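# Carry the long box from desk to far shelf

## Task

Lift the long cardboard box off the desk and set it down on a shelf in the final shelving section at the far end of the aisle (either side of the aisle is fine). It must rest on the shelf board itself, not on top of a carton, and no part of it may overhang the shelf's front edge. The robot must not topple or be left leaning, or the task fails.

## Robot and tools

ROBOT. One mobile base (0.54 m long, 0.50 m wide, 0.38 m tall) on four driven casters, carrying a single seven-joint arm with a two-finger gripper. The shoulder sits 0.12 m ahead of the base centre, 0.68 m up. Segments: upper arm 0.42 m, forearm 0.31 m, hand 0.31 m. Cameras: base_camera and wrist_camera (looks along the hand). The arm starts folded, hand down, reaching up to 0.08 m past the base front.

FRAMES. Base frame: origin on the floor below the base centre, x forward, y left, z up, metres. hand_pose is reported in it: the point midway between closed finger pads; its z axis runs out along the fingers, and the fingers move along its y axis. Odometry frame = base frame at scene start; base_odometry there counts wheel turns only (slip shows as travel), heading in rad, left positive, -3.142 to 3.142. base_tilt is in degrees, forward and right positive.

move. One action per call; arguments:
- base: any of translate_m (forward +), strafe_m (left +), each -2 to 2 m, and rotate_rad (counter-clockwise from above +), -6.3 to 6.3. All are offsets from the base's current pose, along its axes when the command begins; translate and strafe combine into one straight drive.
- joints: absolute targets by name. joint_1_rad any angle, positive is clockwise from above (opposite to heading); joint_2_rad -2.249 to 2.249 (0 = upper arm vertical, + leans forward); joint_3_rad any angle; joint_4_rad -2.579 to 2.579 (elbow, 0 straight; with joint_3 at 3.14, negative bends forward); joint_5_rad any angle; joint_6_rad -2.099 to 2.099 (wrist); joint_7_rad any angle (hand down: + is counter-clockwise from above; at 1.57 fingers open left/right); gripper_pos 0 (open, ~85 mm gap) to 1 (closed); gap is about 85 x (1 - gripper_pos) mm. Unbounded joints take the short way, so turn in steps below half a revolution.
- target: one absolute hand pose [x, y, z, qw, qx, qy, qz], metres in the base frame, same form as hand_pose. With target, joints may contain only gripper_pos.
- speeds: caps for this action only: translate_m/strafe_m 0.05 to 0.5 m/s (give only one when combining), rotate_rad 0.1 to 1.57 rad/s, gripper_pos 0.234 to 0.993 per s.
- min_time_s: 0.1 to 8, least duration of each arm motion.
- cameras: list of base_camera, wrist_camera or all; [] for none.
- blocking: true/omitted waits until everything rests; false returns in about 0.5 s while motion continues. A new move overrides only the parts it names.
A move with no action just reports state and images.

wait(seconds 0 to 10, cameras): lets time pass, returning early once running motions settle. stop(cameras): brakes all your motions; braked parts say "stopped" and may keep pressing. zoom_image(camera, region [x0, y0, x1, y1] pixels from top-left, at most 504 per side): close-up of the newest image. read_manual(section "licences"): licence texts only. finished_scene(scene: current scene number): ends the scene irrevocably; call nothing after it in that reply.

RESULTS. base_status, joint_status, hand_status give "done", "moving", "off_target" (resting short, maybe still pushing), or stops "contact_stop"/"time_out" (target dropped, part holds). A base blocked by something may still read "done" while short. "not_followed" / "joint command not followed" with "cause:" means a self-collision check withheld arm targets; "pose unreachable" likewise for a target. An unexpected stop, a refused call or a torque fault cancels the rest of that reply's move/wait/finished_scene calls. hand_target is where the hand would be with all joints on target. motor_effort is percent of max torque, peak in brackets. on_its_own lists uncommanded behaviour. "ARM HIT" means a hard hit on the base or itself. MOTOR HOT warns of heating; OVER-TEMPERATURE FAULT lets the arm sag for 30 to 60 s (keys read limit_stop_at_motor_heat); resend targets afterward.

PRACTICE. The target solver favours folded postures; low forward poses close to the base go badly and can hit the base. Unreachable poses wander up to 10 s then time out. After "done" the hand is usually within 3 cm; correct by adding (wanted - read) to the last target, and hold a loaded hand by resending hand_target, not hand_pose. Loads make the arm sag; never command a held joint to its read angle. Straight-down hand reaches at most about 0.94 m high, only near the base. Gripper reading "off_target" means it is gripping; "done" at 1 means nothing held. Closed fingertips reach about 19 mm past the hand point.

DANGERS. The arm ignores obstacles and pushes on. Do not drive or turn with the arm snagged above about 0.6 m, reach far out from folded over nearby furniture, or swing an outstretched arm sideways: the robot can tip. Drive the arm into nothing: torque sensor overloads (104.5 N m joints 1-4, 51.3 N m joints 5-7) freeze the arm 10 s. Avoid drops, releasing moving items, slams, hard squeezes or twisting loads on the gripper, and long stretched holds that overheat motors. Loose objects may occasionally be nudged by outside forces.

Each tool is called after ">>>" as name(argument=value, ...), one argument or row to a line, values as JSON.

## Session

>>> move(
)

Scene clock: 0.00 s.
base_odometry: x=+0.000 y=+0.000 heading=+0.000
base_tilt: forward=-0.4 right=-0.1
base_status: not commanded
joint_positions: joint_1_rad=-0.039 joint_2_rad=-0.358 joint_3_rad=+3.129 joint_4_rad=-2.547 joint_5_rad=+0.016 joint_6_rad=-0.881 joint_7_rad=+1.599 gripper_pos=+0.000
joint_status: not commanded
motor_effort: joint_1_rad=+0 joint_2_rad=-1 joint_3_rad=+0 joint_4_rad=+11 joint_5_rad=+0 joint_6_rad=+1 joint_7_rad=+1
hand_pose: x=+0.2497 y=+0.0037 z=+0.5830 quat_wxyz=(+0.008, +0.998, +0.044, +0.036) (m; base frame)
hand_target: x=+0.2490 y=+0.0037 z=+0.5826 quat_wxyz=(+0.008, +0.998, +0.044, +0.035) (m; base frame)
hand_status: not commanded
pictures: base_camera, wrist_camera
Images, in order (width x height): base_camera 644x364, wrist_camera 644x476.

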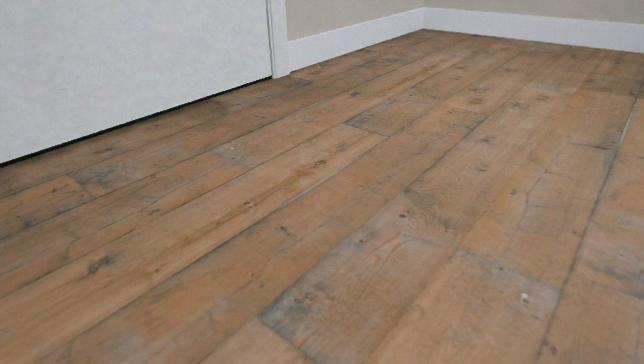

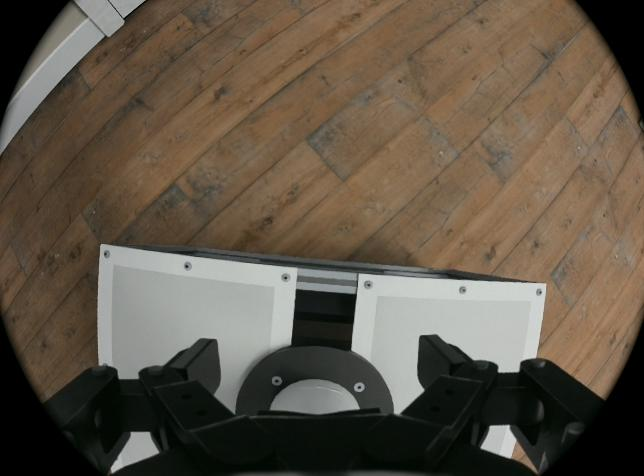

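>>> move(
  joints={"joint_6_rad": 0.5},
  cameras=["all"],
)

>>> move(
  base={"rotate_rad": 0.9},
  cameras=["all"],
)

>>> move(
  base={"rotate_rad": 0.9},
  cameras=["all"],
)

>>> move(
  base={"rotate_rad": 0.9},
  cameras=["all"],
)

>>> move(
  base={"rotate_rad": 0.9},
  cameras=["all"],
)

>>> move(
  base={"rotate_rad": 0.9},
  cameras=["all"],
)

>>> move(
  base={"rotate_rad": 0.9},
  cameras=["all"],
)

Scene clock: 10.57 s.
move: done
base_odometry: x=+0.000 y=+0.000 heading=+0.000
base_tilt: forward=-0.4 right=-0.1
base_status: not commanded
joint_positions: joint_1_rad=-0.039 joint_2_rad=-0.358 joint_3_rad=+3.129 joint_4_rad=-2.547 joint_5_rad=+0.016 joint_6_rad=+0.455 joint_7_rad=+1.599 gripper_pos=+0.000
joint_status: all done
motor_effort: joint_1_rad=+0(1) joint_2_rad=-5(6) joint_3_rad=+0(0) joint_4_rad=+16(17) joint_5_rad=+0(1) joint_6_rad=+9(10) joint_7_rad=+1(1)
hand_pose: x=+0.5340 y=+0.0255 z=+0.8427 quat_wxyz=(-0.004, +0.762, +0.039, +0.647)
hand_target: x=+0.5356 y=+0.0259 z=+0.8557 quat_wxyz=(-0.004, +0.747, +0.039, +0.663)
hand_status: not commanded
pictures: base_camera, wrist_camera
Images, in order (width x height): base_camera 644x364, wrist_camera 644x476.

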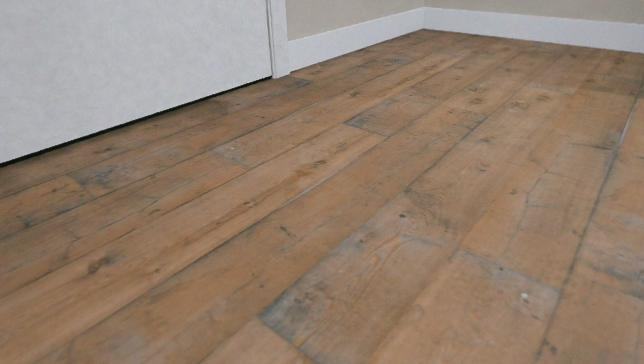

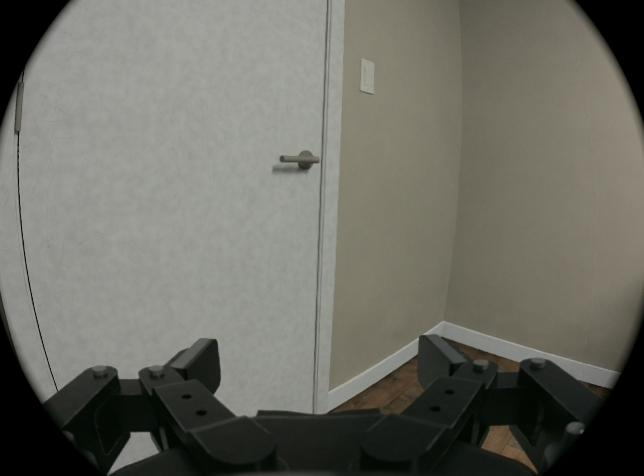

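Scene clock: 12.37 s.
move: done
base_odometry: x=+0.000 y=+0.000 heading=+0.899
base_tilt: forward=-0.4 right=-0.1
base_status: done
joint_positions: joint_1_rad=-0.039 joint_2_rad=-0.358 joint_3_rad=+3.129 joint_4_rad=-2.547 joint_5_rad=+0.016 joint_6_rad=+0.455 joint_7_rad=+1.599 gripper_pos=+0.000
joint_status: not commanded
motor_effort: joint_1_rad=+1(2) joint_2_rad=-5(6) joint_3_rad=+0(1) joint_4_rad=+16(16) joint_5_rad=+0(1) joint_6_rad=+9(10) joint_7_rad=+0(1)
hand_pose: x=+0.5340 y=+0.0257 z=+0.8428 quat_wxyz=(-0.004, +0.762, +0.040, +0.647)
hand_target: x=+0.5356 y=+0.0259 z=+0.8557 quat_wxyz=(-0.004, +0.747, +0.039, +0.663)
hand_status: not commanded
pictures: base_camera, wrist_camera
Images, in order (width x height): base_camera 644x364, wrist_camera 644x476.

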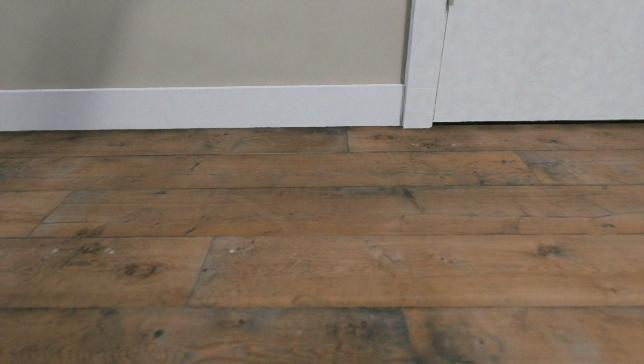

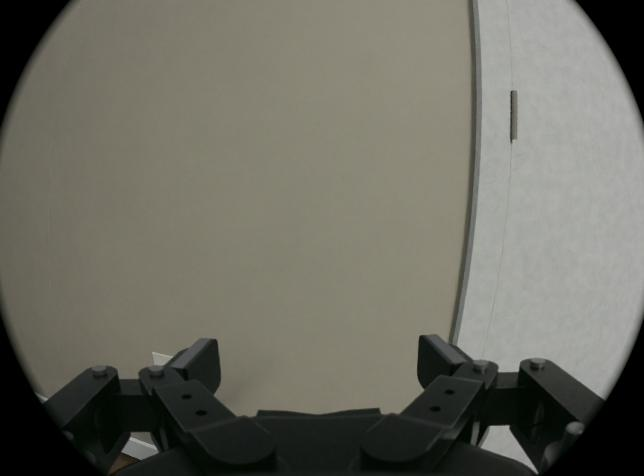

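Scene clock: 14.17 s.
move: done
base_odometry: x=+0.000 y=+0.000 heading=+1.798
base_tilt: forward=-0.4 right=-0.1
base_status: done
joint_positions: joint_1_rad=-0.039 joint_2_rad=-0.358 joint_3_rad=+3.128 joint_4_rad=-2.547 joint_5_rad=+0.016 joint_6_rad=+0.455 joint_7_rad=+1.599 gripper_pos=+0.000
joint_status: not commanded
motor_effort: joint_1_rad=+0(2) joint_2_rad=-6(6) joint_3_rad=+0(1) joint_4_rad=+16(17) joint_5_rad=+0(1) joint_6_rad=+9(10) joint_7_rad=+0(1)
hand_pose: x=+0.5340 y=+0.0258 z=+0.8428 quat_wxyz=(-0.004, +0.762, +0.040, +0.647)
hand_target: x=+0.5356 y=+0.0259 z=+0.8557 quat_wxyz=(-0.004, +0.747, +0.039, +0.663)
hand_status: not commanded
pictures: base_camera, wrist_camera
Images, in order (width x height): base_camera 644x364, wrist_camera 644x476.

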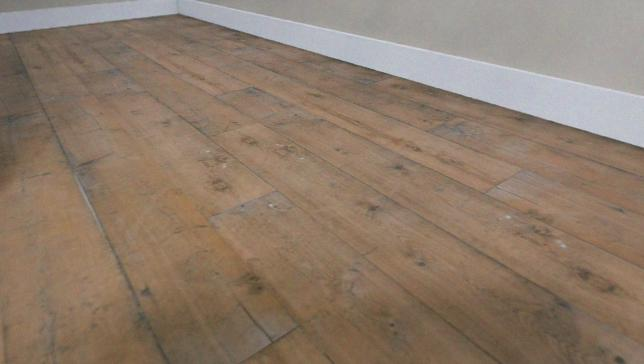

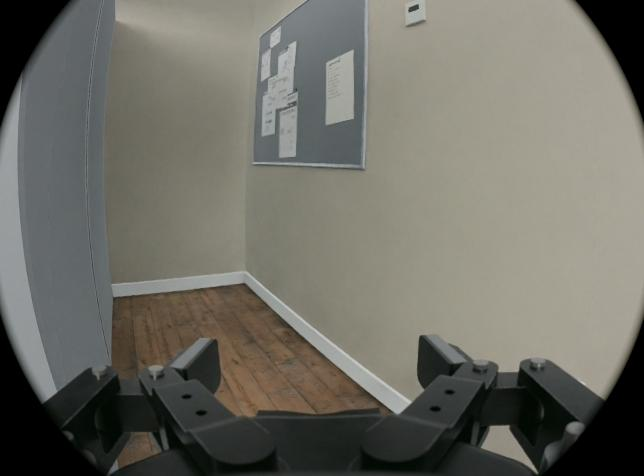

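Scene clock: 15.97 s.
move: done
base_odometry: x=+0.000 y=+0.000 heading=+2.698
base_tilt: forward=-0.4 right=-0.1
base_status: done
joint_positions: joint_1_rad=-0.039 joint_2_rad=-0.358 joint_3_rad=+3.128 joint_4_rad=-2.547 joint_5_rad=+0.016 joint_6_rad=+0.455 joint_7_rad=+1.599 gripper_pos=+0.000
joint_status: not commanded
motor_effort: joint_1_rad=+0(2) joint_2_rad=-6(6) joint_3_rad=+0(1) joint_4_rad=+16(17) joint_5_rad=+0(1) joint_6_rad=+9(10) joint_7_rad=+0(1)
hand_pose: x=+0.5340 y=+0.0258 z=+0.8428 quat_wxyz=(-0.004, +0.762, +0.040, +0.647)
hand_target: x=+0.5356 y=+0.0259 z=+0.8557 quat_wxyz=(-0.004, +0.747, +0.039, +0.663)
hand_status: not commanded
pictures: base_camera, wrist_camera
Images, in order (width x height): base_camera 644x364, wrist_camera 644x476.

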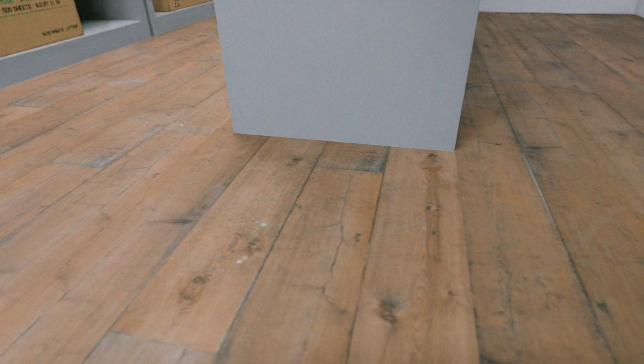

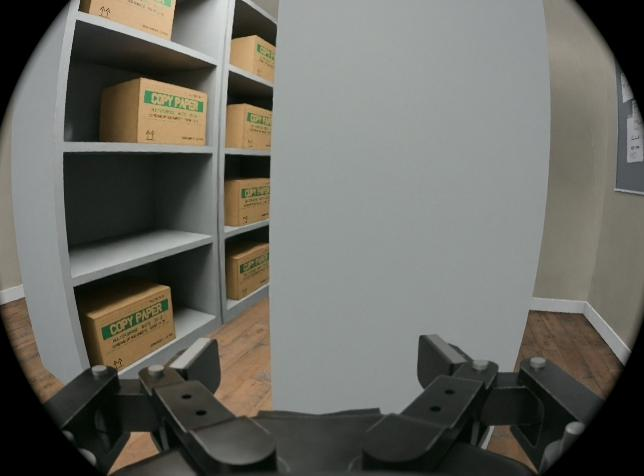

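Scene clock: 17.77 s.
move: done
base_odometry: x=+0.000 y=+0.000 heading=-2.686
base_tilt: forward=-0.4 right=-0.1
base_status: done
joint_positions: joint_1_rad=-0.039 joint_2_rad=-0.358 joint_3_rad=+3.128 joint_4_rad=-2.547 joint_5_rad=+0.016 joint_6_rad=+0.455 joint_7_rad=+1.599 gripper_pos=+0.000
joint_status: not commanded
motor_effort: joint_1_rad=+1(2) joint_2_rad=-6(6) joint_3_rad=+0(1) joint_4_rad=+16(17) joint_5_rad=+0(1) joint_6_rad=+9(10) joint_7_rad=+1(1)
hand_pose: x=+0.5340 y=+0.0258 z=+0.8428 quat_wxyz=(-0.004, +0.762, +0.040, +0.647)
hand_target: x=+0.5356 y=+0.0259 z=+0.8557 quat_wxyz=(-0.004, +0.747, +0.039, +0.663)
hand_status: not commanded
pictures: base_camera, wrist_camera
Images, in order (width x height): base_camera 644x364, wrist_camera 644x476.

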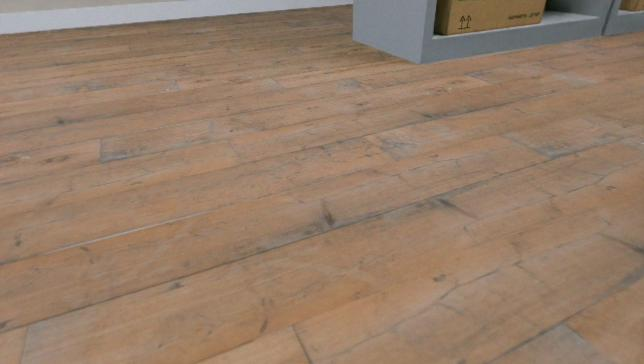

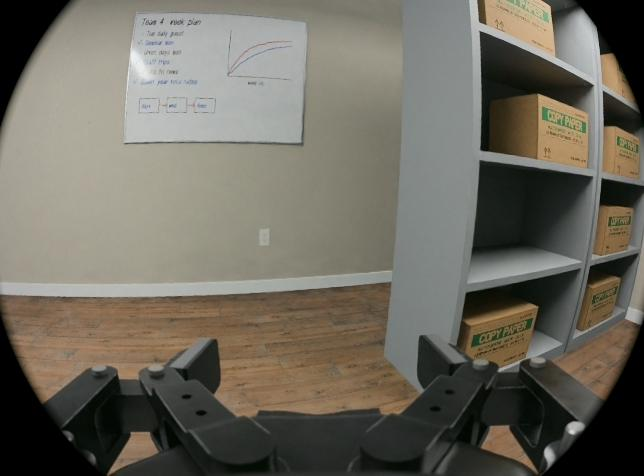

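Scene clock: 19.57 s.
move: done
base_odometry: x=+0.000 y=+0.000 heading=-1.787
base_tilt: forward=-0.4 right=-0.1
base_status: done
joint_positions: joint_1_rad=-0.039 joint_2_rad=-0.358 joint_3_rad=+3.128 joint_4_rad=-2.547 joint_5_rad=+0.016 joint_6_rad=+0.455 joint_7_rad=+1.599 gripper_pos=+0.000
joint_status: not commanded
motor_effort: joint_1_rad=+0(2) joint_2_rad=-5(6) joint_3_rad=+0(1) joint_4_rad=+16(16) joint_5_rad=+0(1) joint_6_rad=+9(10) joint_7_rad=+1(1)
hand_pose: x=+0.5340 y=+0.0259 z=+0.8428 quat_wxyz=(-0.004, +0.762, +0.040, +0.647)
hand_target: x=+0.5356 y=+0.0259 z=+0.8557 quat_wxyz=(-0.004, +0.747, +0.039, +0.663)
hand_status: not commanded
pictures: base_camera, wrist_camera
Images, in order (width x height): base_camera 644x364, wrist_camera 644x476.

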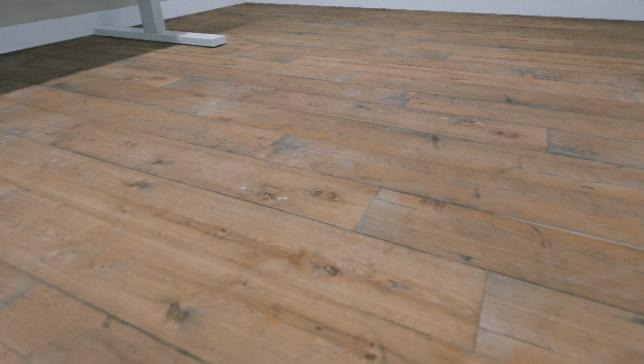

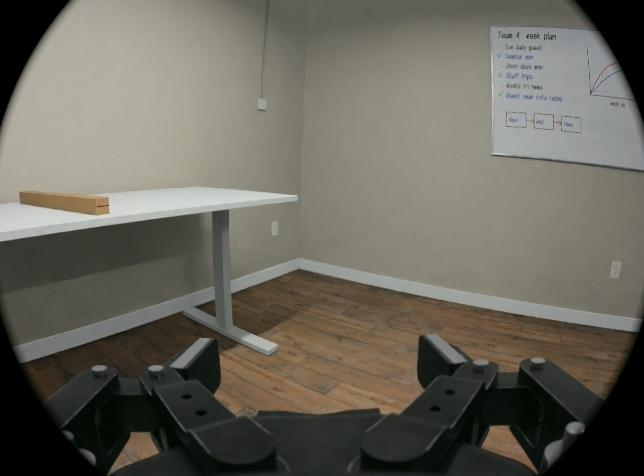

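Scene clock: 21.37 s.
move: done
base_odometry: x=+0.000 y=+0.000 heading=-0.888
base_tilt: forward=-0.4 right=-0.1
base_status: done
joint_positions: joint_1_rad=-0.039 joint_2_rad=-0.358 joint_3_rad=+3.128 joint_4_rad=-2.547 joint_5_rad=+0.016 joint_6_rad=+0.455 joint_7_rad=+1.599 gripper_pos=+0.000
joint_status: not commanded
motor_effort: joint_1_rad=+1(2) joint_2_rad=-5(6) joint_3_rad=+0(1) joint_4_rad=+16(17) joint_5_rad=+0(1) joint_6_rad=+9(10) joint_7_rad=+1(1)
hand_pose: x=+0.5340 y=+0.0259 z=+0.8428 quat_wxyz=(-0.004, +0.762, +0.040, +0.647)
hand_target: x=+0.5356 y=+0.0259 z=+0.8557 quat_wxyz=(-0.004, +0.747, +0.039, +0.663)
hand_status: not commanded
pictures: base_camera, wrist_camera
Images, in order (width x height): base_camera 644x364, wrist_camera 644x476.

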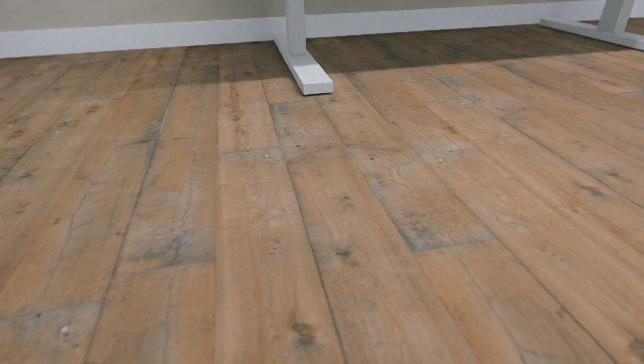

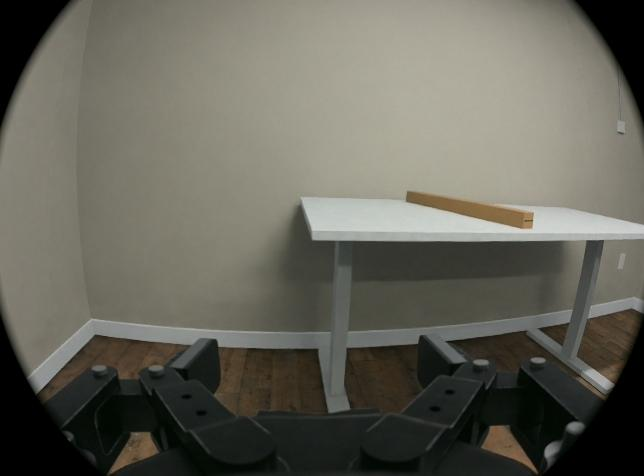

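>>> move(
  base={"translate_m": -0.097, "strafe_m": -0.915, "rotate_rad": -2.915},
  cameras=["all"],
)

Scene clock: 60.67 s.
move: done
base_odometry: x=-0.771 y=-0.502 heading=+2.481
base_tilt: forward=-0.4 right=-0.1
base_status: done
joint_positions: joint_1_rad=-0.039 joint_2_rad=-0.358 joint_3_rad=+3.126 joint_4_rad=-2.547 joint_5_rad=+0.016 joint_6_rad=+0.456 joint_7_rad=+1.599 gripper_pos=+0.000
joint_status: not commanded
motor_effort: joint_1_rad=+1(2) joint_2_rad=-5(7) joint_3_rad=+0(2) joint_4_rad=+17(17) joint_5_rad=+0(1) joint_6_rad=+9(10) joint_7_rad=+0(1)
hand_pose: x=+0.5339 y=+0.0269 z=+0.8429 quat_wxyz=(-0.004, +0.761, +0.041, +0.647)
hand_target: x=+0.5356 y=+0.0259 z=+0.8557 quat_wxyz=(-0.004, +0.747, +0.039, +0.663)
hand_status: not commanded
pictures: base_camera, wrist_camera
Images, in order (width x height): base_camera 644x364, wrist_camera 644x476.

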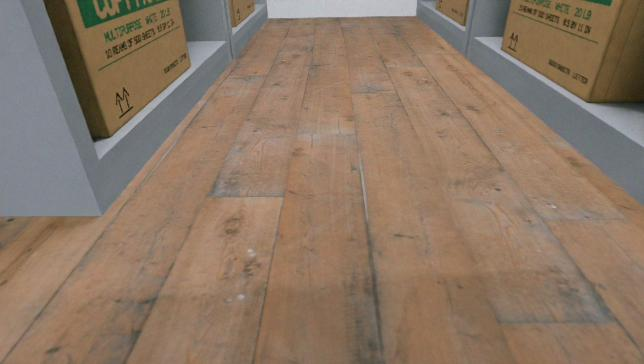

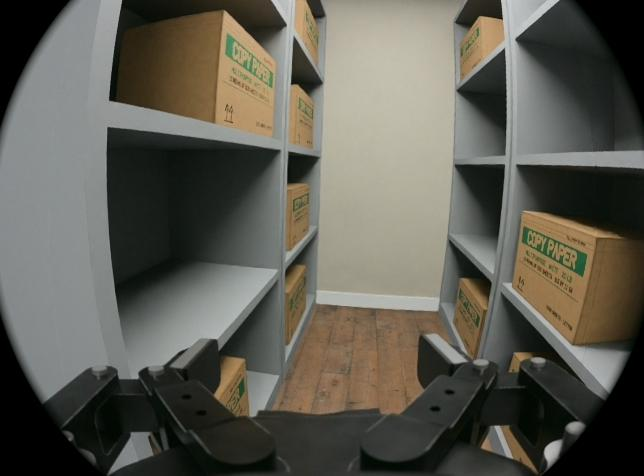

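>>> zoom_image(
  camera="wrist_camera",
  region=[250, 0, 560, 380],
)

Scaled by 1.326.

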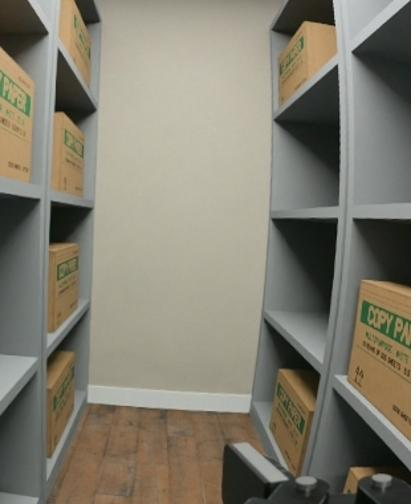

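>>> move(
  base={"strafe_m": -0.09},
  cameras=["all"],
)

>>> zoom_image(
  camera="base_camera",
  region=[0, 0, 322, 364],
)

>>> zoom_image(
  camera="base_camera",
  region=[322, 0, 644, 364],
)

Scene clock: 106.17 s.
move: done
base_odometry: x=-0.716 y=-0.431 heading=+2.480
base_tilt: forward=-0.3 right=-0.1
base_status: done
joint_positions: joint_1_rad=-0.039 joint_2_rad=-0.358 joint_3_rad=+3.129 joint_4_rad=-2.547 joint_5_rad=+0.016 joint_6_rad=+0.456 joint_7_rad=+1.599 gripper_pos=+0.000
joint_status: not commanded
motor_effort: joint_1_rad=+1(2) joint_2_rad=-5(6) joint_3_rad=+0(2) joint_4_rad=+16(16) joint_5_rad=+0(1) joint_6_rad=+9(9) joint_7_rad=+0(1)
hand_pose: x=+0.5340 y=+0.0255 z=+0.8429 quat_wxyz=(-0.004, +0.761, +0.039, +0.647)
hand_target: x=+0.5356 y=+0.0259 z=+0.8557 quat_wxyz=(-0.004, +0.747, +0.039, +0.663)
hand_status: not commanded
pictures: base_camera, wrist_camera
Images, in order (width x height): base_camera 644x364, wrist_camera 644x476.

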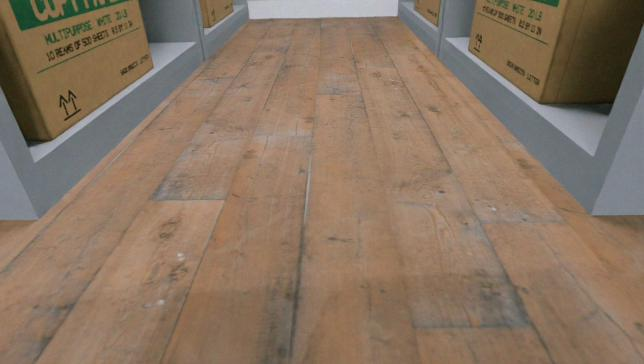

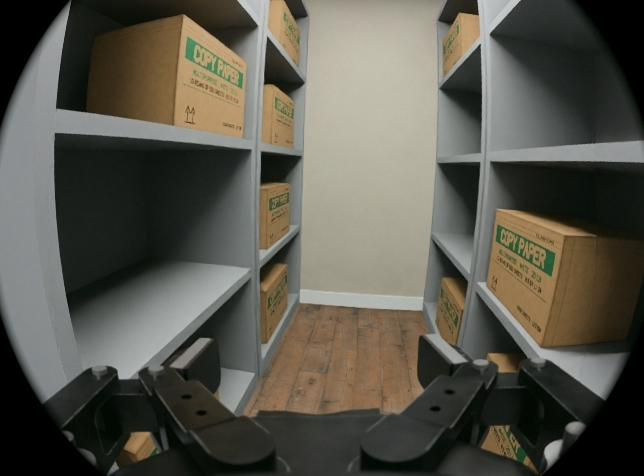

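Scaled by 1.385.

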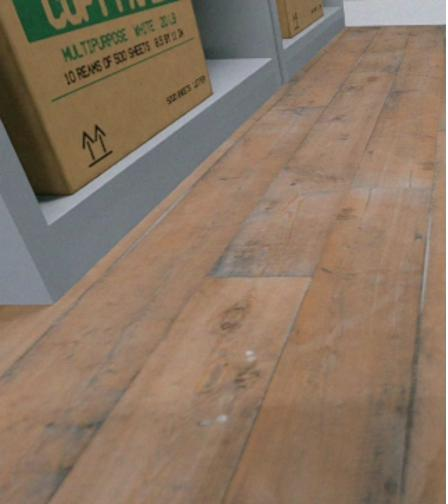

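Scaled by 1.385.

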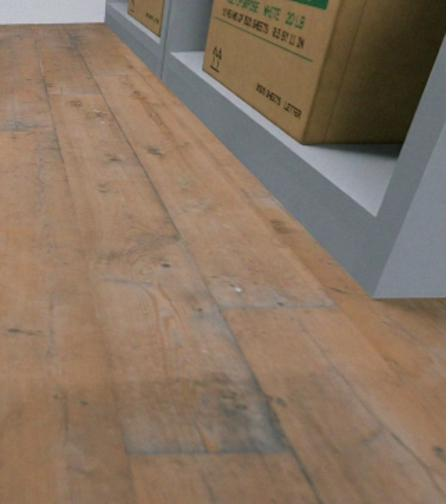

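>>> move(
  joints={"joint_6_rad": 0.9, "joint_1_rad": 0.0},
  cameras=["wrist_camera"],
)

>>> move(
  joints={"joint_6_rad": 0.62},
  cameras=["wrist_camera"],
)

>>> move(
  joints={"joint_6_rad": 0.3},
  cameras=["wrist_camera"],
)

Scene clock: 134.30 s.
move: done
base_odometry: x=-0.716 y=-0.431 heading=+2.480
base_tilt: forward=-0.3 right=-0.1
base_status: not commanded
joint_positions: joint_1_rad=-0.015 joint_2_rad=-0.358 joint_3_rad=+3.129 joint_4_rad=-2.547 joint_5_rad=+0.016 joint_6_rad=+0.856 joint_7_rad=+1.599 gripper_pos=+0.000
joint_status: all done
motor_effort: joint_1_rad=+1(1) joint_2_rad=-5(7) joint_3_rad=+0(0) joint_4_rad=+16(18) joint_5_rad=+0(0) joint_6_rad=+9(11) joint_7_rad=+0(1)
hand_pose: x=+0.5299 y=+0.0173 z=+0.9665 quat_wxyz=(+0.002, +0.618, +0.027, +0.786)
hand_target: x=+0.5264 y=+0.0115 z=+0.9789 quat_wxyz=(+0.008, +0.601, +0.022, +0.799)
hand_status: not commanded
Images, in order (width x height): wrist_camera 644x476.

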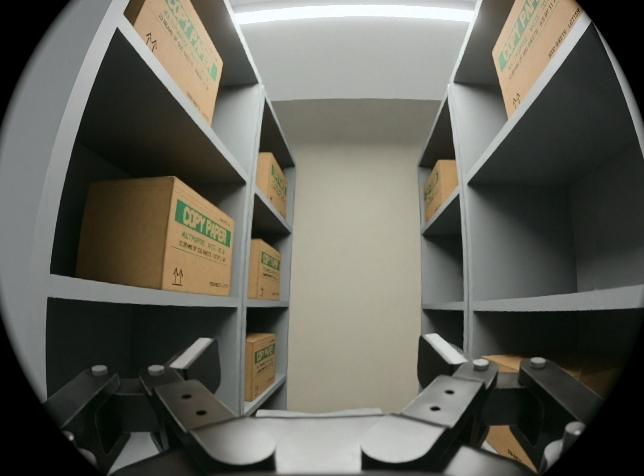

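Scene clock: 135.13 s.
move: done
base_odometry: x=-0.716 y=-0.431 heading=+2.480
base_tilt: forward=-0.4 right=-0.1
base_status: not commanded
joint_positions: joint_1_rad=-0.015 joint_2_rad=-0.357 joint_3_rad=+3.129 joint_4_rad=-2.548 joint_5_rad=+0.016 joint_6_rad=+0.640 joint_7_rad=+1.599 gripper_pos=+0.000
joint_status: all done
motor_effort: joint_1_rad=+1(1) joint_2_rad=-5(7) joint_3_rad=+0(0) joint_4_rad=+16(18) joint_5_rad=+0(1) joint_6_rad=+9(12) joint_7_rad=+1(1)
hand_pose: x=+0.5386 y=+0.0165 z=+0.8992 quat_wxyz=(+0.003, +0.700, +0.029, +0.714)
hand_target: x=+0.5385 y=+0.0102 z=+0.8929 quat_wxyz=(+0.009, +0.707, +0.024, +0.707)
hand_status: not commanded
Images, in order (width x height): wrist_camera 644x476.

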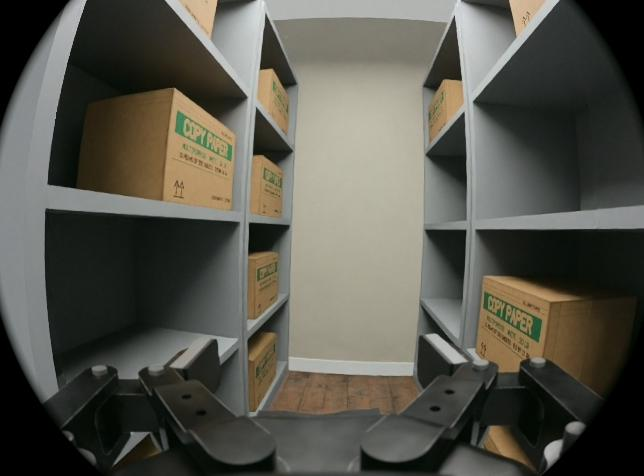

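Scene clock: 136.17 s.
move: done
base_odometry: x=-0.716 y=-0.431 heading=+2.480
base_tilt: forward=-0.4 right=-0.1
base_status: not commanded
joint_positions: joint_1_rad=-0.015 joint_2_rad=-0.357 joint_3_rad=+3.129 joint_4_rad=-2.549 joint_5_rad=+0.016 joint_6_rad=+0.342 joint_7_rad=+1.599 gripper_pos=+0.000
joint_status: all done
motor_effort: joint_1_rad=+1(1) joint_2_rad=-4(7) joint_3_rad=+0(0) joint_4_rad=+15(18) joint_5_rad=+0(0) joint_6_rad=+9(11) joint_7_rad=+0(2)
hand_pose: x=+0.5264 y=+0.0144 z=+0.8069 quat_wxyz=(+0.005, +0.798, +0.031, +0.602)
hand_target: x=+0.5227 y=+0.0082 z=+0.7950 quat_wxyz=(+0.009, +0.811, +0.025, +0.585)
hand_status: not commanded
Images, in order (width x height): wrist_camera 644x476.

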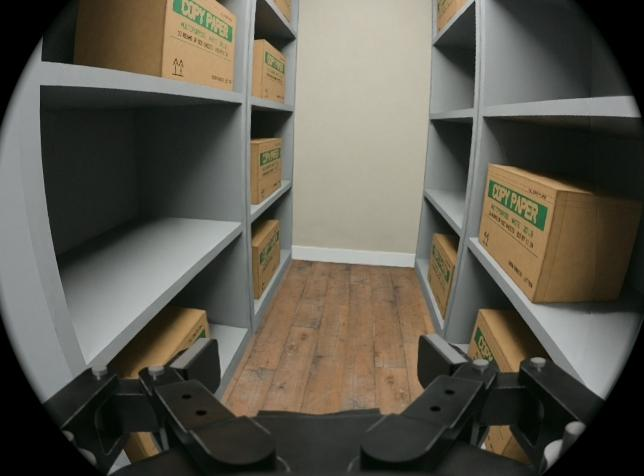

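>>> move(
  base={"translate_m": -0.9, "strafe_m": 0.12, "rotate_rad": 3.14},
  cameras=["all"],
)

Scene clock: 188.27 s.
move: done
base_odometry: x=-0.079 y=-1.078 heading=-0.664
base_tilt: forward=-0.4 right=-0.1
base_status: done
joint_positions: joint_1_rad=-0.012 joint_2_rad=-0.356 joint_3_rad=+3.129 joint_4_rad=-2.549 joint_5_rad=+0.016 joint_6_rad=+0.342 joint_7_rad=+1.599 gripper_pos=+0.000
joint_status: not commanded
motor_effort: joint_1_rad=+1(2) joint_2_rad=-6(9) joint_3_rad=+0(1) joint_4_rad=+16(16) joint_5_rad=+0(1) joint_6_rad=+9(9) joint_7_rad=+1(1)
hand_pose: x=+0.5265 y=+0.0134 z=+0.8067 quat_wxyz=(+0.005, +0.798, +0.030, +0.601)
hand_target: x=+0.5227 y=+0.0082 z=+0.7950 quat_wxyz=(+0.009, +0.811, +0.025, +0.585)
hand_status: not commanded
pictures: base_camera, wrist_camera
Images, in order (width x height): base_camera 644x364, wrist_camera 644x476.

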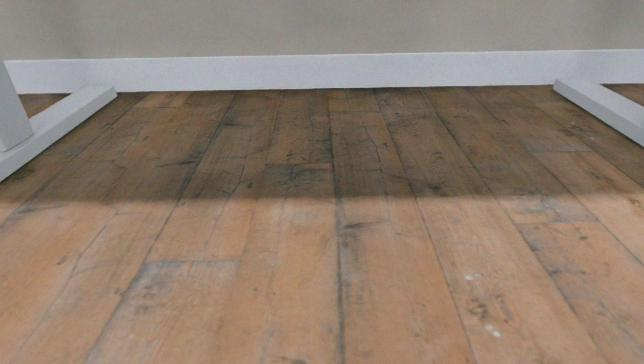

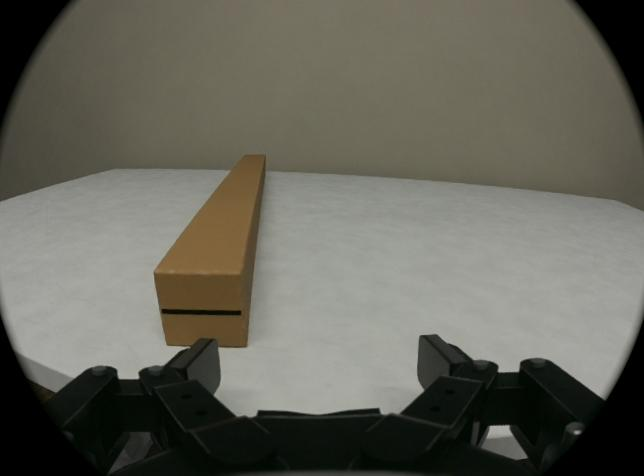

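>>> zoom_image(
  camera="wrist_camera",
  region=[0, 226, 322, 476],
)

>>> zoom_image(
  camera="wrist_camera",
  region=[322, 226, 644, 476],
)

Scaled by 1.565.

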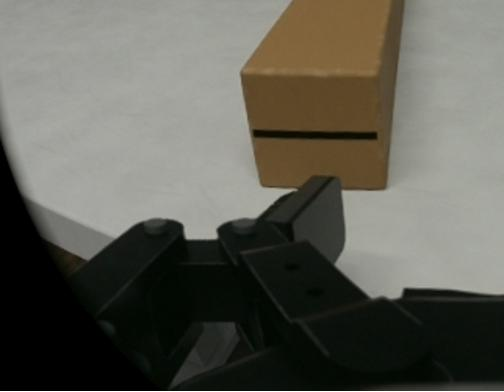

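Scaled by 1.565.

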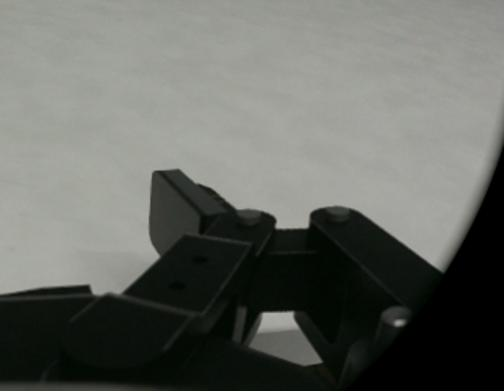

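>>> move(
  joints={"joint_2_rad": 0.0, "joint_4_rad": -1.2, "joint_6_rad": 0.3},
  min_time_s=2,
  cameras=[],
)

>>> move(
  joints={"joint_2_rad": 0.321, "joint_4_rad": -0.925, "joint_6_rad": -1.896, "joint_1_rad": 0.0, "joint_7_rad": 1.571},
  min_time_s=2.5,
  cameras=["wrist_camera", "base_camera"],
)

Scene clock: 248.10 s.
move: done
base_odometry: x=-0.079 y=-1.078 heading=-0.664
base_tilt: forward=-0.4 right=-0.1
base_status: not commanded
joint_positions: joint_1_rad=-0.012 joint_2_rad=-0.028 joint_3_rad=+3.129 joint_4_rad=-1.231 joint_5_rad=+0.016 joint_6_rad=+0.342 joint_7_rad=+1.599 gripper_pos=+0.000
joint_status: all done
motor_effort: joint_1_rad=+1(1) joint_2_rad=-17(17) joint_3_rad=+0(1) joint_4_rad=+17(20) joint_5_rad=+0(1) joint_6_rad=+7(11) joint_7_rad=+1(1)
hand_pose: x=+0.6365 y=+0.0161 z=+1.4181 quat_wxyz=(+0.007, +0.417, +0.017, +0.909)
hand_target: x=+0.6556 y=+0.0097 z=+1.4100 quat_wxyz=(+0.013, +0.435, +0.014, +0.900)
hand_status: not commanded

Scene clock: 251.30 s.
move: done
base_odometry: x=-0.079 y=-1.078 heading=-0.664
base_tilt: forward=-0.4 right=-0.1
base_status: not commanded
joint_positions: joint_1_rad=-0.012 joint_2_rad=+0.295 joint_3_rad=+3.129 joint_4_rad=-0.955 joint_5_rad=+0.016 joint_6_rad=-1.849 joint_7_rad=+1.599 gripper_pos=+0.000
joint_status: all done
motor_effort: joint_1_rad=+1(2) joint_2_rad=-24(25) joint_3_rad=-1(1) joint_4_rad=+14(19) joint_5_rad=+0(1) joint_6_rad=+1(11) joint_7_rad=+0(2)
hand_pose: x=+0.5528 y=+0.0063 z=+0.8724 quat_wxyz=(+0.006, +0.999, +0.024, +0.021)
hand_target: x=+0.5494 y=+0.0010 z=+0.8702 quat_wxyz=(+0.006, +1.000, +0.004, +0.000)
hand_status: not commanded
pictures: base_camera, wrist_camera
Images, in order (width x height): base_camera 644x364, wrist_camera 644x476.

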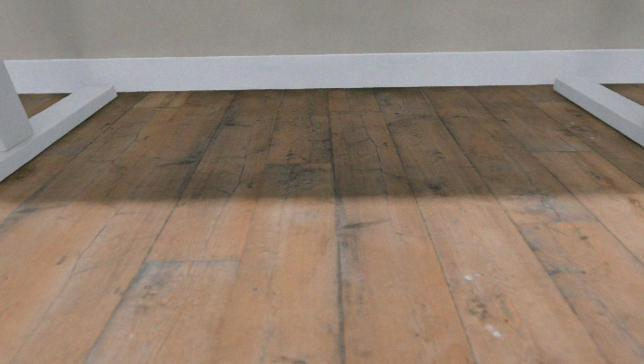

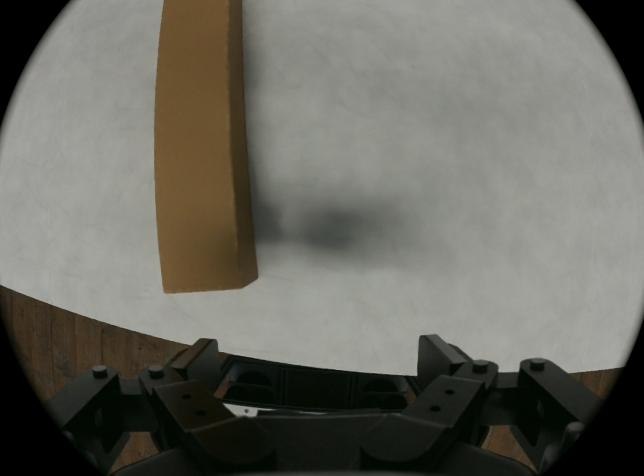

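>>> move(
  base={"rotate_rad": 0.12},
  cameras=["wrist_camera"],
)

>>> move(
  base={"translate_m": 0.2},
  speeds={"translate_m": 0.2},
  cameras=["wrist_camera", "base_camera"],
)

Scene clock: 262.20 s.
move: done
base_odometry: x=-0.079 y=-1.078 heading=-0.544
base_tilt: forward=-0.3 right=-0.1
base_status: done
joint_positions: joint_1_rad=-0.007 joint_2_rad=+0.295 joint_3_rad=+3.125 joint_4_rad=-0.955 joint_5_rad=+0.016 joint_6_rad=-1.851 joint_7_rad=+1.599 gripper_pos=+0.000
joint_status: not commanded
motor_effort: joint_1_rad=+1(4) joint_2_rad=-24(25) joint_3_rad=-1(3) joint_4_rad=+14(14) joint_5_rad=+0(2) joint_6_rad=+0(1) joint_7_rad=+0(1)
hand_pose: x=+0.5522 y=+0.0057 z=+0.8724 quat_wxyz=(+0.005, +1.000, +0.023, +0.020)
hand_target: x=+0.5494 y=+0.0010 z=+0.8702 quat_wxyz=(+0.006, +1.000, +0.004, +0.000)
hand_status: not commanded
Images, in order (width x height): wrist_camera 644x476.

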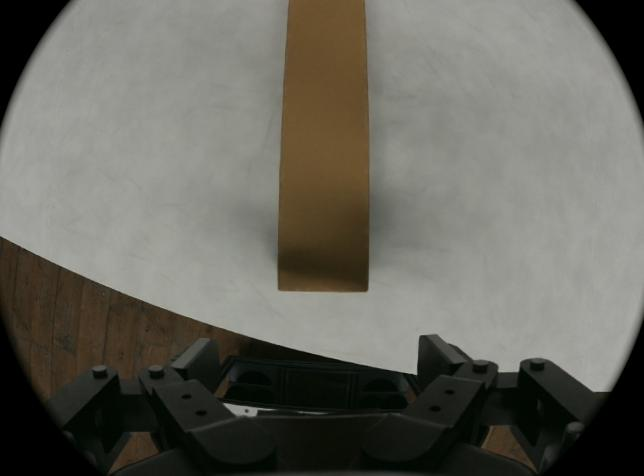

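Scene clock: 263.90 s.
move: done
base_odometry: x=+0.092 y=-1.182 heading=-0.543
base_tilt: forward=-0.4 right=-0.1
base_status: done
joint_positions: joint_1_rad=-0.007 joint_2_rad=+0.308 joint_3_rad=+3.125 joint_4_rad=-0.953 joint_5_rad=+0.016 joint_6_rad=-1.857 joint_7_rad=+1.599 gripper_pos=+0.000
joint_status: not commanded
motor_effort: joint_1_rad=+1(1) joint_2_rad=-24(28) joint_3_rad=-1(1) joint_4_rad=+14(15) joint_5_rad=+0(0) joint_6_rad=+0(2) joint_7_rad=+1(1)
hand_pose: x=+0.5530 y=+0.0057 z=+0.8672 quat_wxyz=(+0.005, +1.000, +0.023, +0.011)
hand_target: x=+0.5494 y=+0.0010 z=+0.8702 quat_wxyz=(+0.006, +1.000, +0.004, +0.000)
hand_status: not commanded
pictures: base_camera, wrist_camera
Images, in order (width x height): base_camera 644x364, wrist_camera 644x476.

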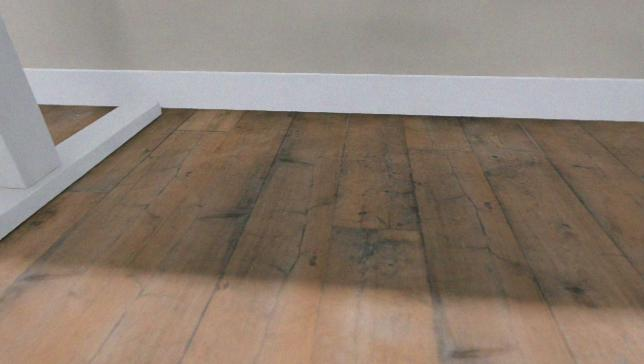

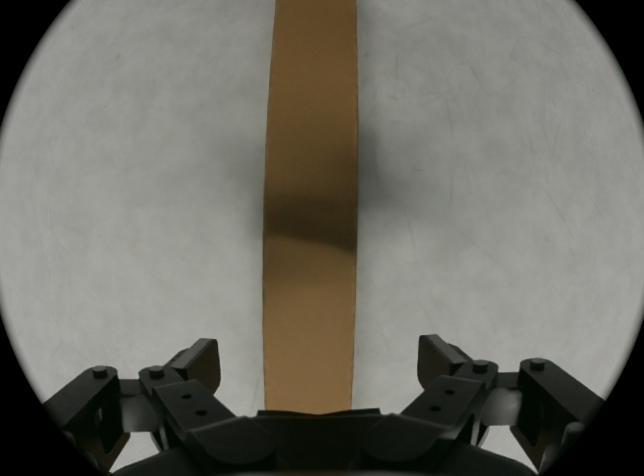

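>>> move(
  joints={"joint_6_rad": -1.3},
  cameras=["wrist_camera"],
)

Scene clock: 269.53 s.
move: done
base_odometry: x=+0.092 y=-1.182 heading=-0.543
base_tilt: forward=-0.3 right=-0.1
base_status: not commanded
joint_positions: joint_1_rad=-0.007 joint_2_rad=+0.308 joint_3_rad=+3.125 joint_4_rad=-0.952 joint_5_rad=+0.016 joint_6_rad=-1.337 joint_7_rad=+1.599 gripper_pos=+0.000
joint_status: all done
motor_effort: joint_1_rad=+1(1) joint_2_rad=-26(28) joint_3_rad=-1(1) joint_4_rad=+16(16) joint_5_rad=+0(0) joint_6_rad=+5(5) joint_7_rad=+1(1)
hand_pose: x=+0.7069 y=+0.0090 z=+0.9126 quat_wxyz=(+0.006, +0.963, +0.024, +0.269)
hand_target: x=+0.7242 y=+0.0029 z=+0.9238 quat_wxyz=(+0.004, +0.956, +0.005, +0.293)
hand_status: not commanded
Images, in order (width x height): wrist_camera 644x476.

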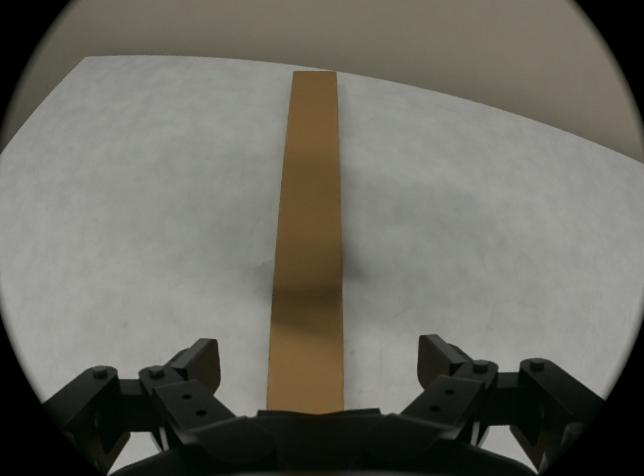

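>>> move(
  base={"translate_m": 0.05},
  speeds={"translate_m": 0.1},
  joints={"joint_2_rad": 0.614, "joint_4_rad": -0.475, "joint_6_rad": -2.053},
  min_time_s=3,
  cameras=["wrist_camera"],
)

Scene clock: 294.57 s.
move: done
base_odometry: x=+0.135 y=-1.208 heading=-0.542
base_tilt: forward=-0.4 right=-0.1
base_status: done
joint_positions: joint_1_rad=-0.007 joint_2_rad=+0.585 joint_3_rad=+3.125 joint_4_rad=-0.504 joint_5_rad=+0.016 joint_6_rad=-2.007 joint_7_rad=+1.599 gripper_pos=+0.000
joint_status: all done
motor_effort: joint_1_rad=+0(2) joint_2_rad=-32(33) joint_3_rad=-1(1) joint_4_rad=+13(17) joint_5_rad=+0(0) joint_6_rad=+0(6) joint_7_rad=+1(1)
hand_pose: x=+0.6438 y=+0.0063 z=+0.8672 quat_wxyz=(+0.003, +1.000, +0.021, +0.022)
hand_target: x=+0.6397 y=+0.0010 z=+0.8602 quat_wxyz=(+0.003, +1.000, +0.002, +0.000)
hand_status: not commanded
Images, in order (width x height): wrist_camera 644x476.

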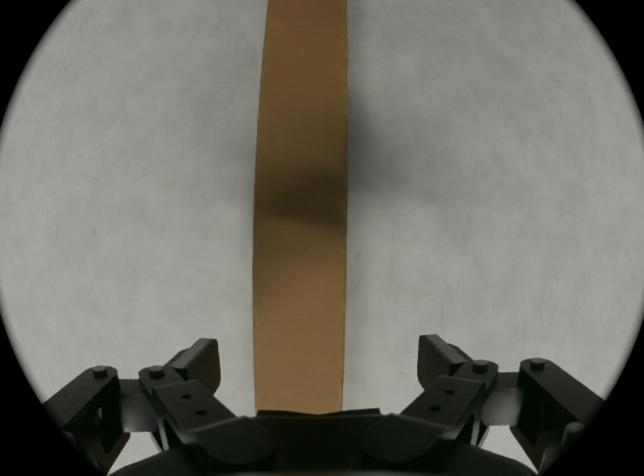

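>>> move(
  base={"strafe_m": 0.011},
  speeds={"strafe_m": 0.05},
  cameras=["wrist_camera"],
)

>>> move(
  joints={"joint_2_rad": 0.531, "joint_4_rad": -0.876, "joint_6_rad": -1.735},
  min_time_s=3,
  cameras=["wrist_camera"],
)

Scene clock: 301.87 s.
move: done
base_odometry: x=+0.141 y=-1.199 heading=-0.543
base_tilt: forward=-0.4 right=-0.1
base_status: done
joint_positions: joint_1_rad=-0.007 joint_2_rad=+0.586 joint_3_rad=+3.125 joint_4_rad=-0.504 joint_5_rad=+0.016 joint_6_rad=-2.008 joint_7_rad=+1.599 gripper_pos=+0.000
joint_status: not commanded
motor_effort: joint_1_rad=+0(4) joint_2_rad=-32(33) joint_3_rad=-1(2) joint_4_rad=+13(13) joint_5_rad=+0(1) joint_6_rad=+1(1) joint_7_rad=+1(1)
hand_pose: x=+0.6436 y=+0.0059 z=+0.8669 quat_wxyz=(+0.003, +1.000, +0.021, +0.022)
hand_target: x=+0.6397 y=+0.0010 z=+0.8602 quat_wxyz=(+0.003, +1.000, +0.002, +0.000)
hand_status: not commanded
Images, in order (width x height): wrist_camera 644x476.

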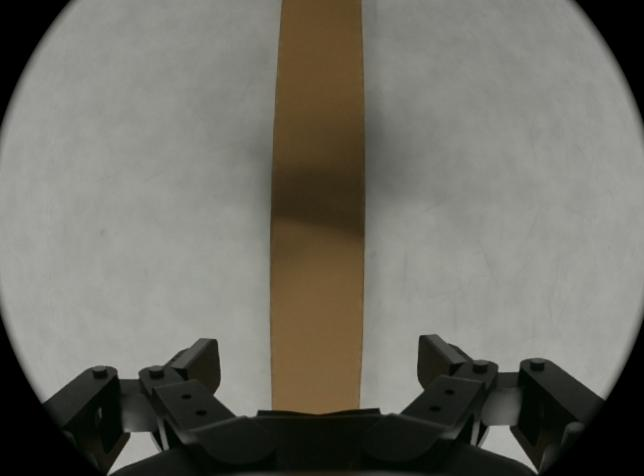

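Scene clock: 305.17 s.
move: done
base_odometry: x=+0.141 y=-1.199 heading=-0.543
base_tilt: forward=-0.3 right=-0.1
base_status: not commanded
joint_positions: joint_1_rad=-0.007 joint_2_rad=+0.569 joint_3_rad=+3.125 joint_4_rad=-0.834 joint_5_rad=+0.016 joint_6_rad=-1.781 joint_7_rad=+1.599 gripper_pos=+0.000
joint_status: all done
motor_effort: joint_1_rad=+0(1) joint_2_rad=-29(34) joint_3_rad=-1(2) joint_4_rad=+12(14) joint_5_rad=-1(1) joint_6_rad=+0(2) joint_7_rad=+1(1)
hand_pose: x=+0.6423 y=+0.0065 z=+0.7779 quat_wxyz=(+0.003, +1.000, +0.023, -0.021)
hand_target: x=+0.6420 y=+0.0015 z=+0.7847 quat_wxyz=(+0.005, +1.000, +0.004, +0.000)
hand_status: not commanded
Images, in order (width x height): wrist_camera 644x476.

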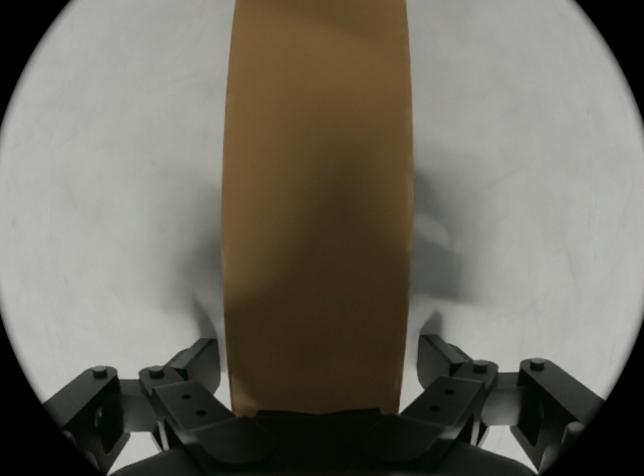

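>>> move(
  joints={"joint_2_rad": 0.515, "joint_4_rad": -0.755, "joint_6_rad": -1.84},
  min_time_s=1.5,
  cameras=["wrist_camera"],
)

Scene clock: 320.20 s.
move: done
base_odometry: x=+0.141 y=-1.199 heading=-0.543
base_tilt: forward=-0.4 right=-0.1
base_status: not commanded
joint_positions: joint_1_rad=-0.007 joint_2_rad=+0.569 joint_3_rad=+3.125 joint_4_rad=-0.785 joint_5_rad=+0.016 joint_6_rad=-1.800 joint_7_rad=+1.599 gripper_pos=+0.000
joint_status: all done
motor_effort: joint_1_rad=+1(1) joint_2_rad=-32(33) joint_3_rad=-1(2) joint_4_rad=+14(15) joint_5_rad=+0(1) joint_6_rad=+0(2) joint_7_rad=+0(1)
hand_pose: x=+0.6486 y=+0.0065 z=+0.7930 quat_wxyz=(+0.003, +1.000, +0.023, -0.006)
hand_target: x=+0.6362 y=+0.0013 z=+0.8301 quat_wxyz=(+0.004, +1.000, +0.003, +0.016)
hand_status: not commanded
Images, in order (width x height): wrist_camera 644x476.

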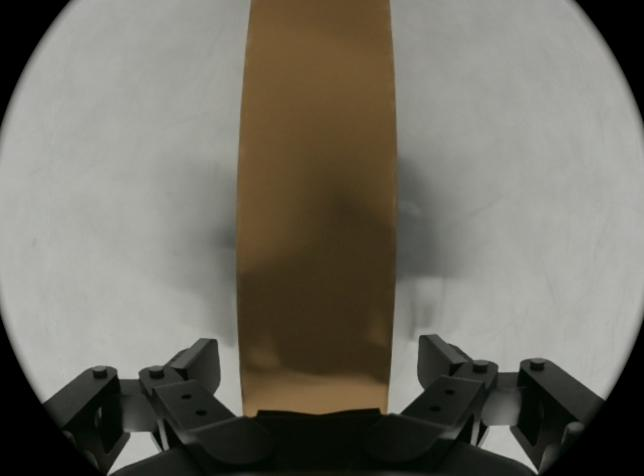

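>>> move(
  joints={"joint_4_rad": -0.72},
  min_time_s=1,
  cameras=["wrist_camera"],
)

Scene clock: 329.90 s.
move: done
base_odometry: x=+0.141 y=-1.199 heading=-0.543
base_tilt: forward=-0.3 right=-0.1
base_status: not commanded
joint_positions: joint_1_rad=-0.007 joint_2_rad=+0.569 joint_3_rad=+3.125 joint_4_rad=-0.751 joint_5_rad=+0.016 joint_6_rad=-1.800 joint_7_rad=+1.599 gripper_pos=+0.000
joint_status: all done
motor_effort: joint_1_rad=+0(1) joint_2_rad=-33(33) joint_3_rad=-1(1) joint_4_rad=+14(15) joint_5_rad=+0(0) joint_6_rad=+0(1) joint_7_rad=+1(1)
hand_pose: x=+0.6567 y=+0.0066 z=+0.8034 quat_wxyz=(+0.003, +1.000, +0.022, +0.011)
hand_target: x=+0.6436 y=+0.0013 z=+0.8411 quat_wxyz=(+0.004, +0.999, +0.003, +0.033)
hand_status: not commanded
Images, in order (width x height): wrist_camera 644x476.

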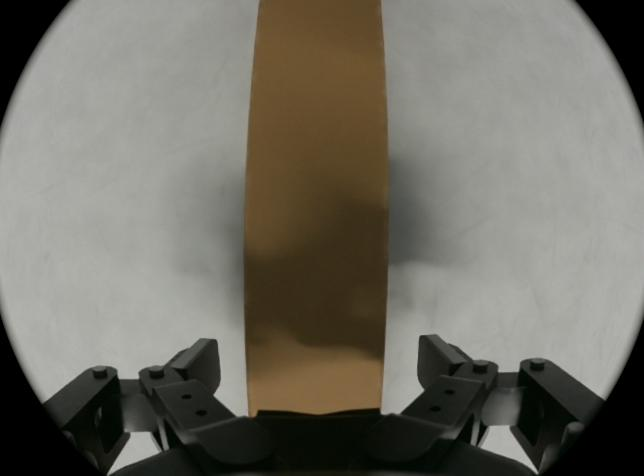

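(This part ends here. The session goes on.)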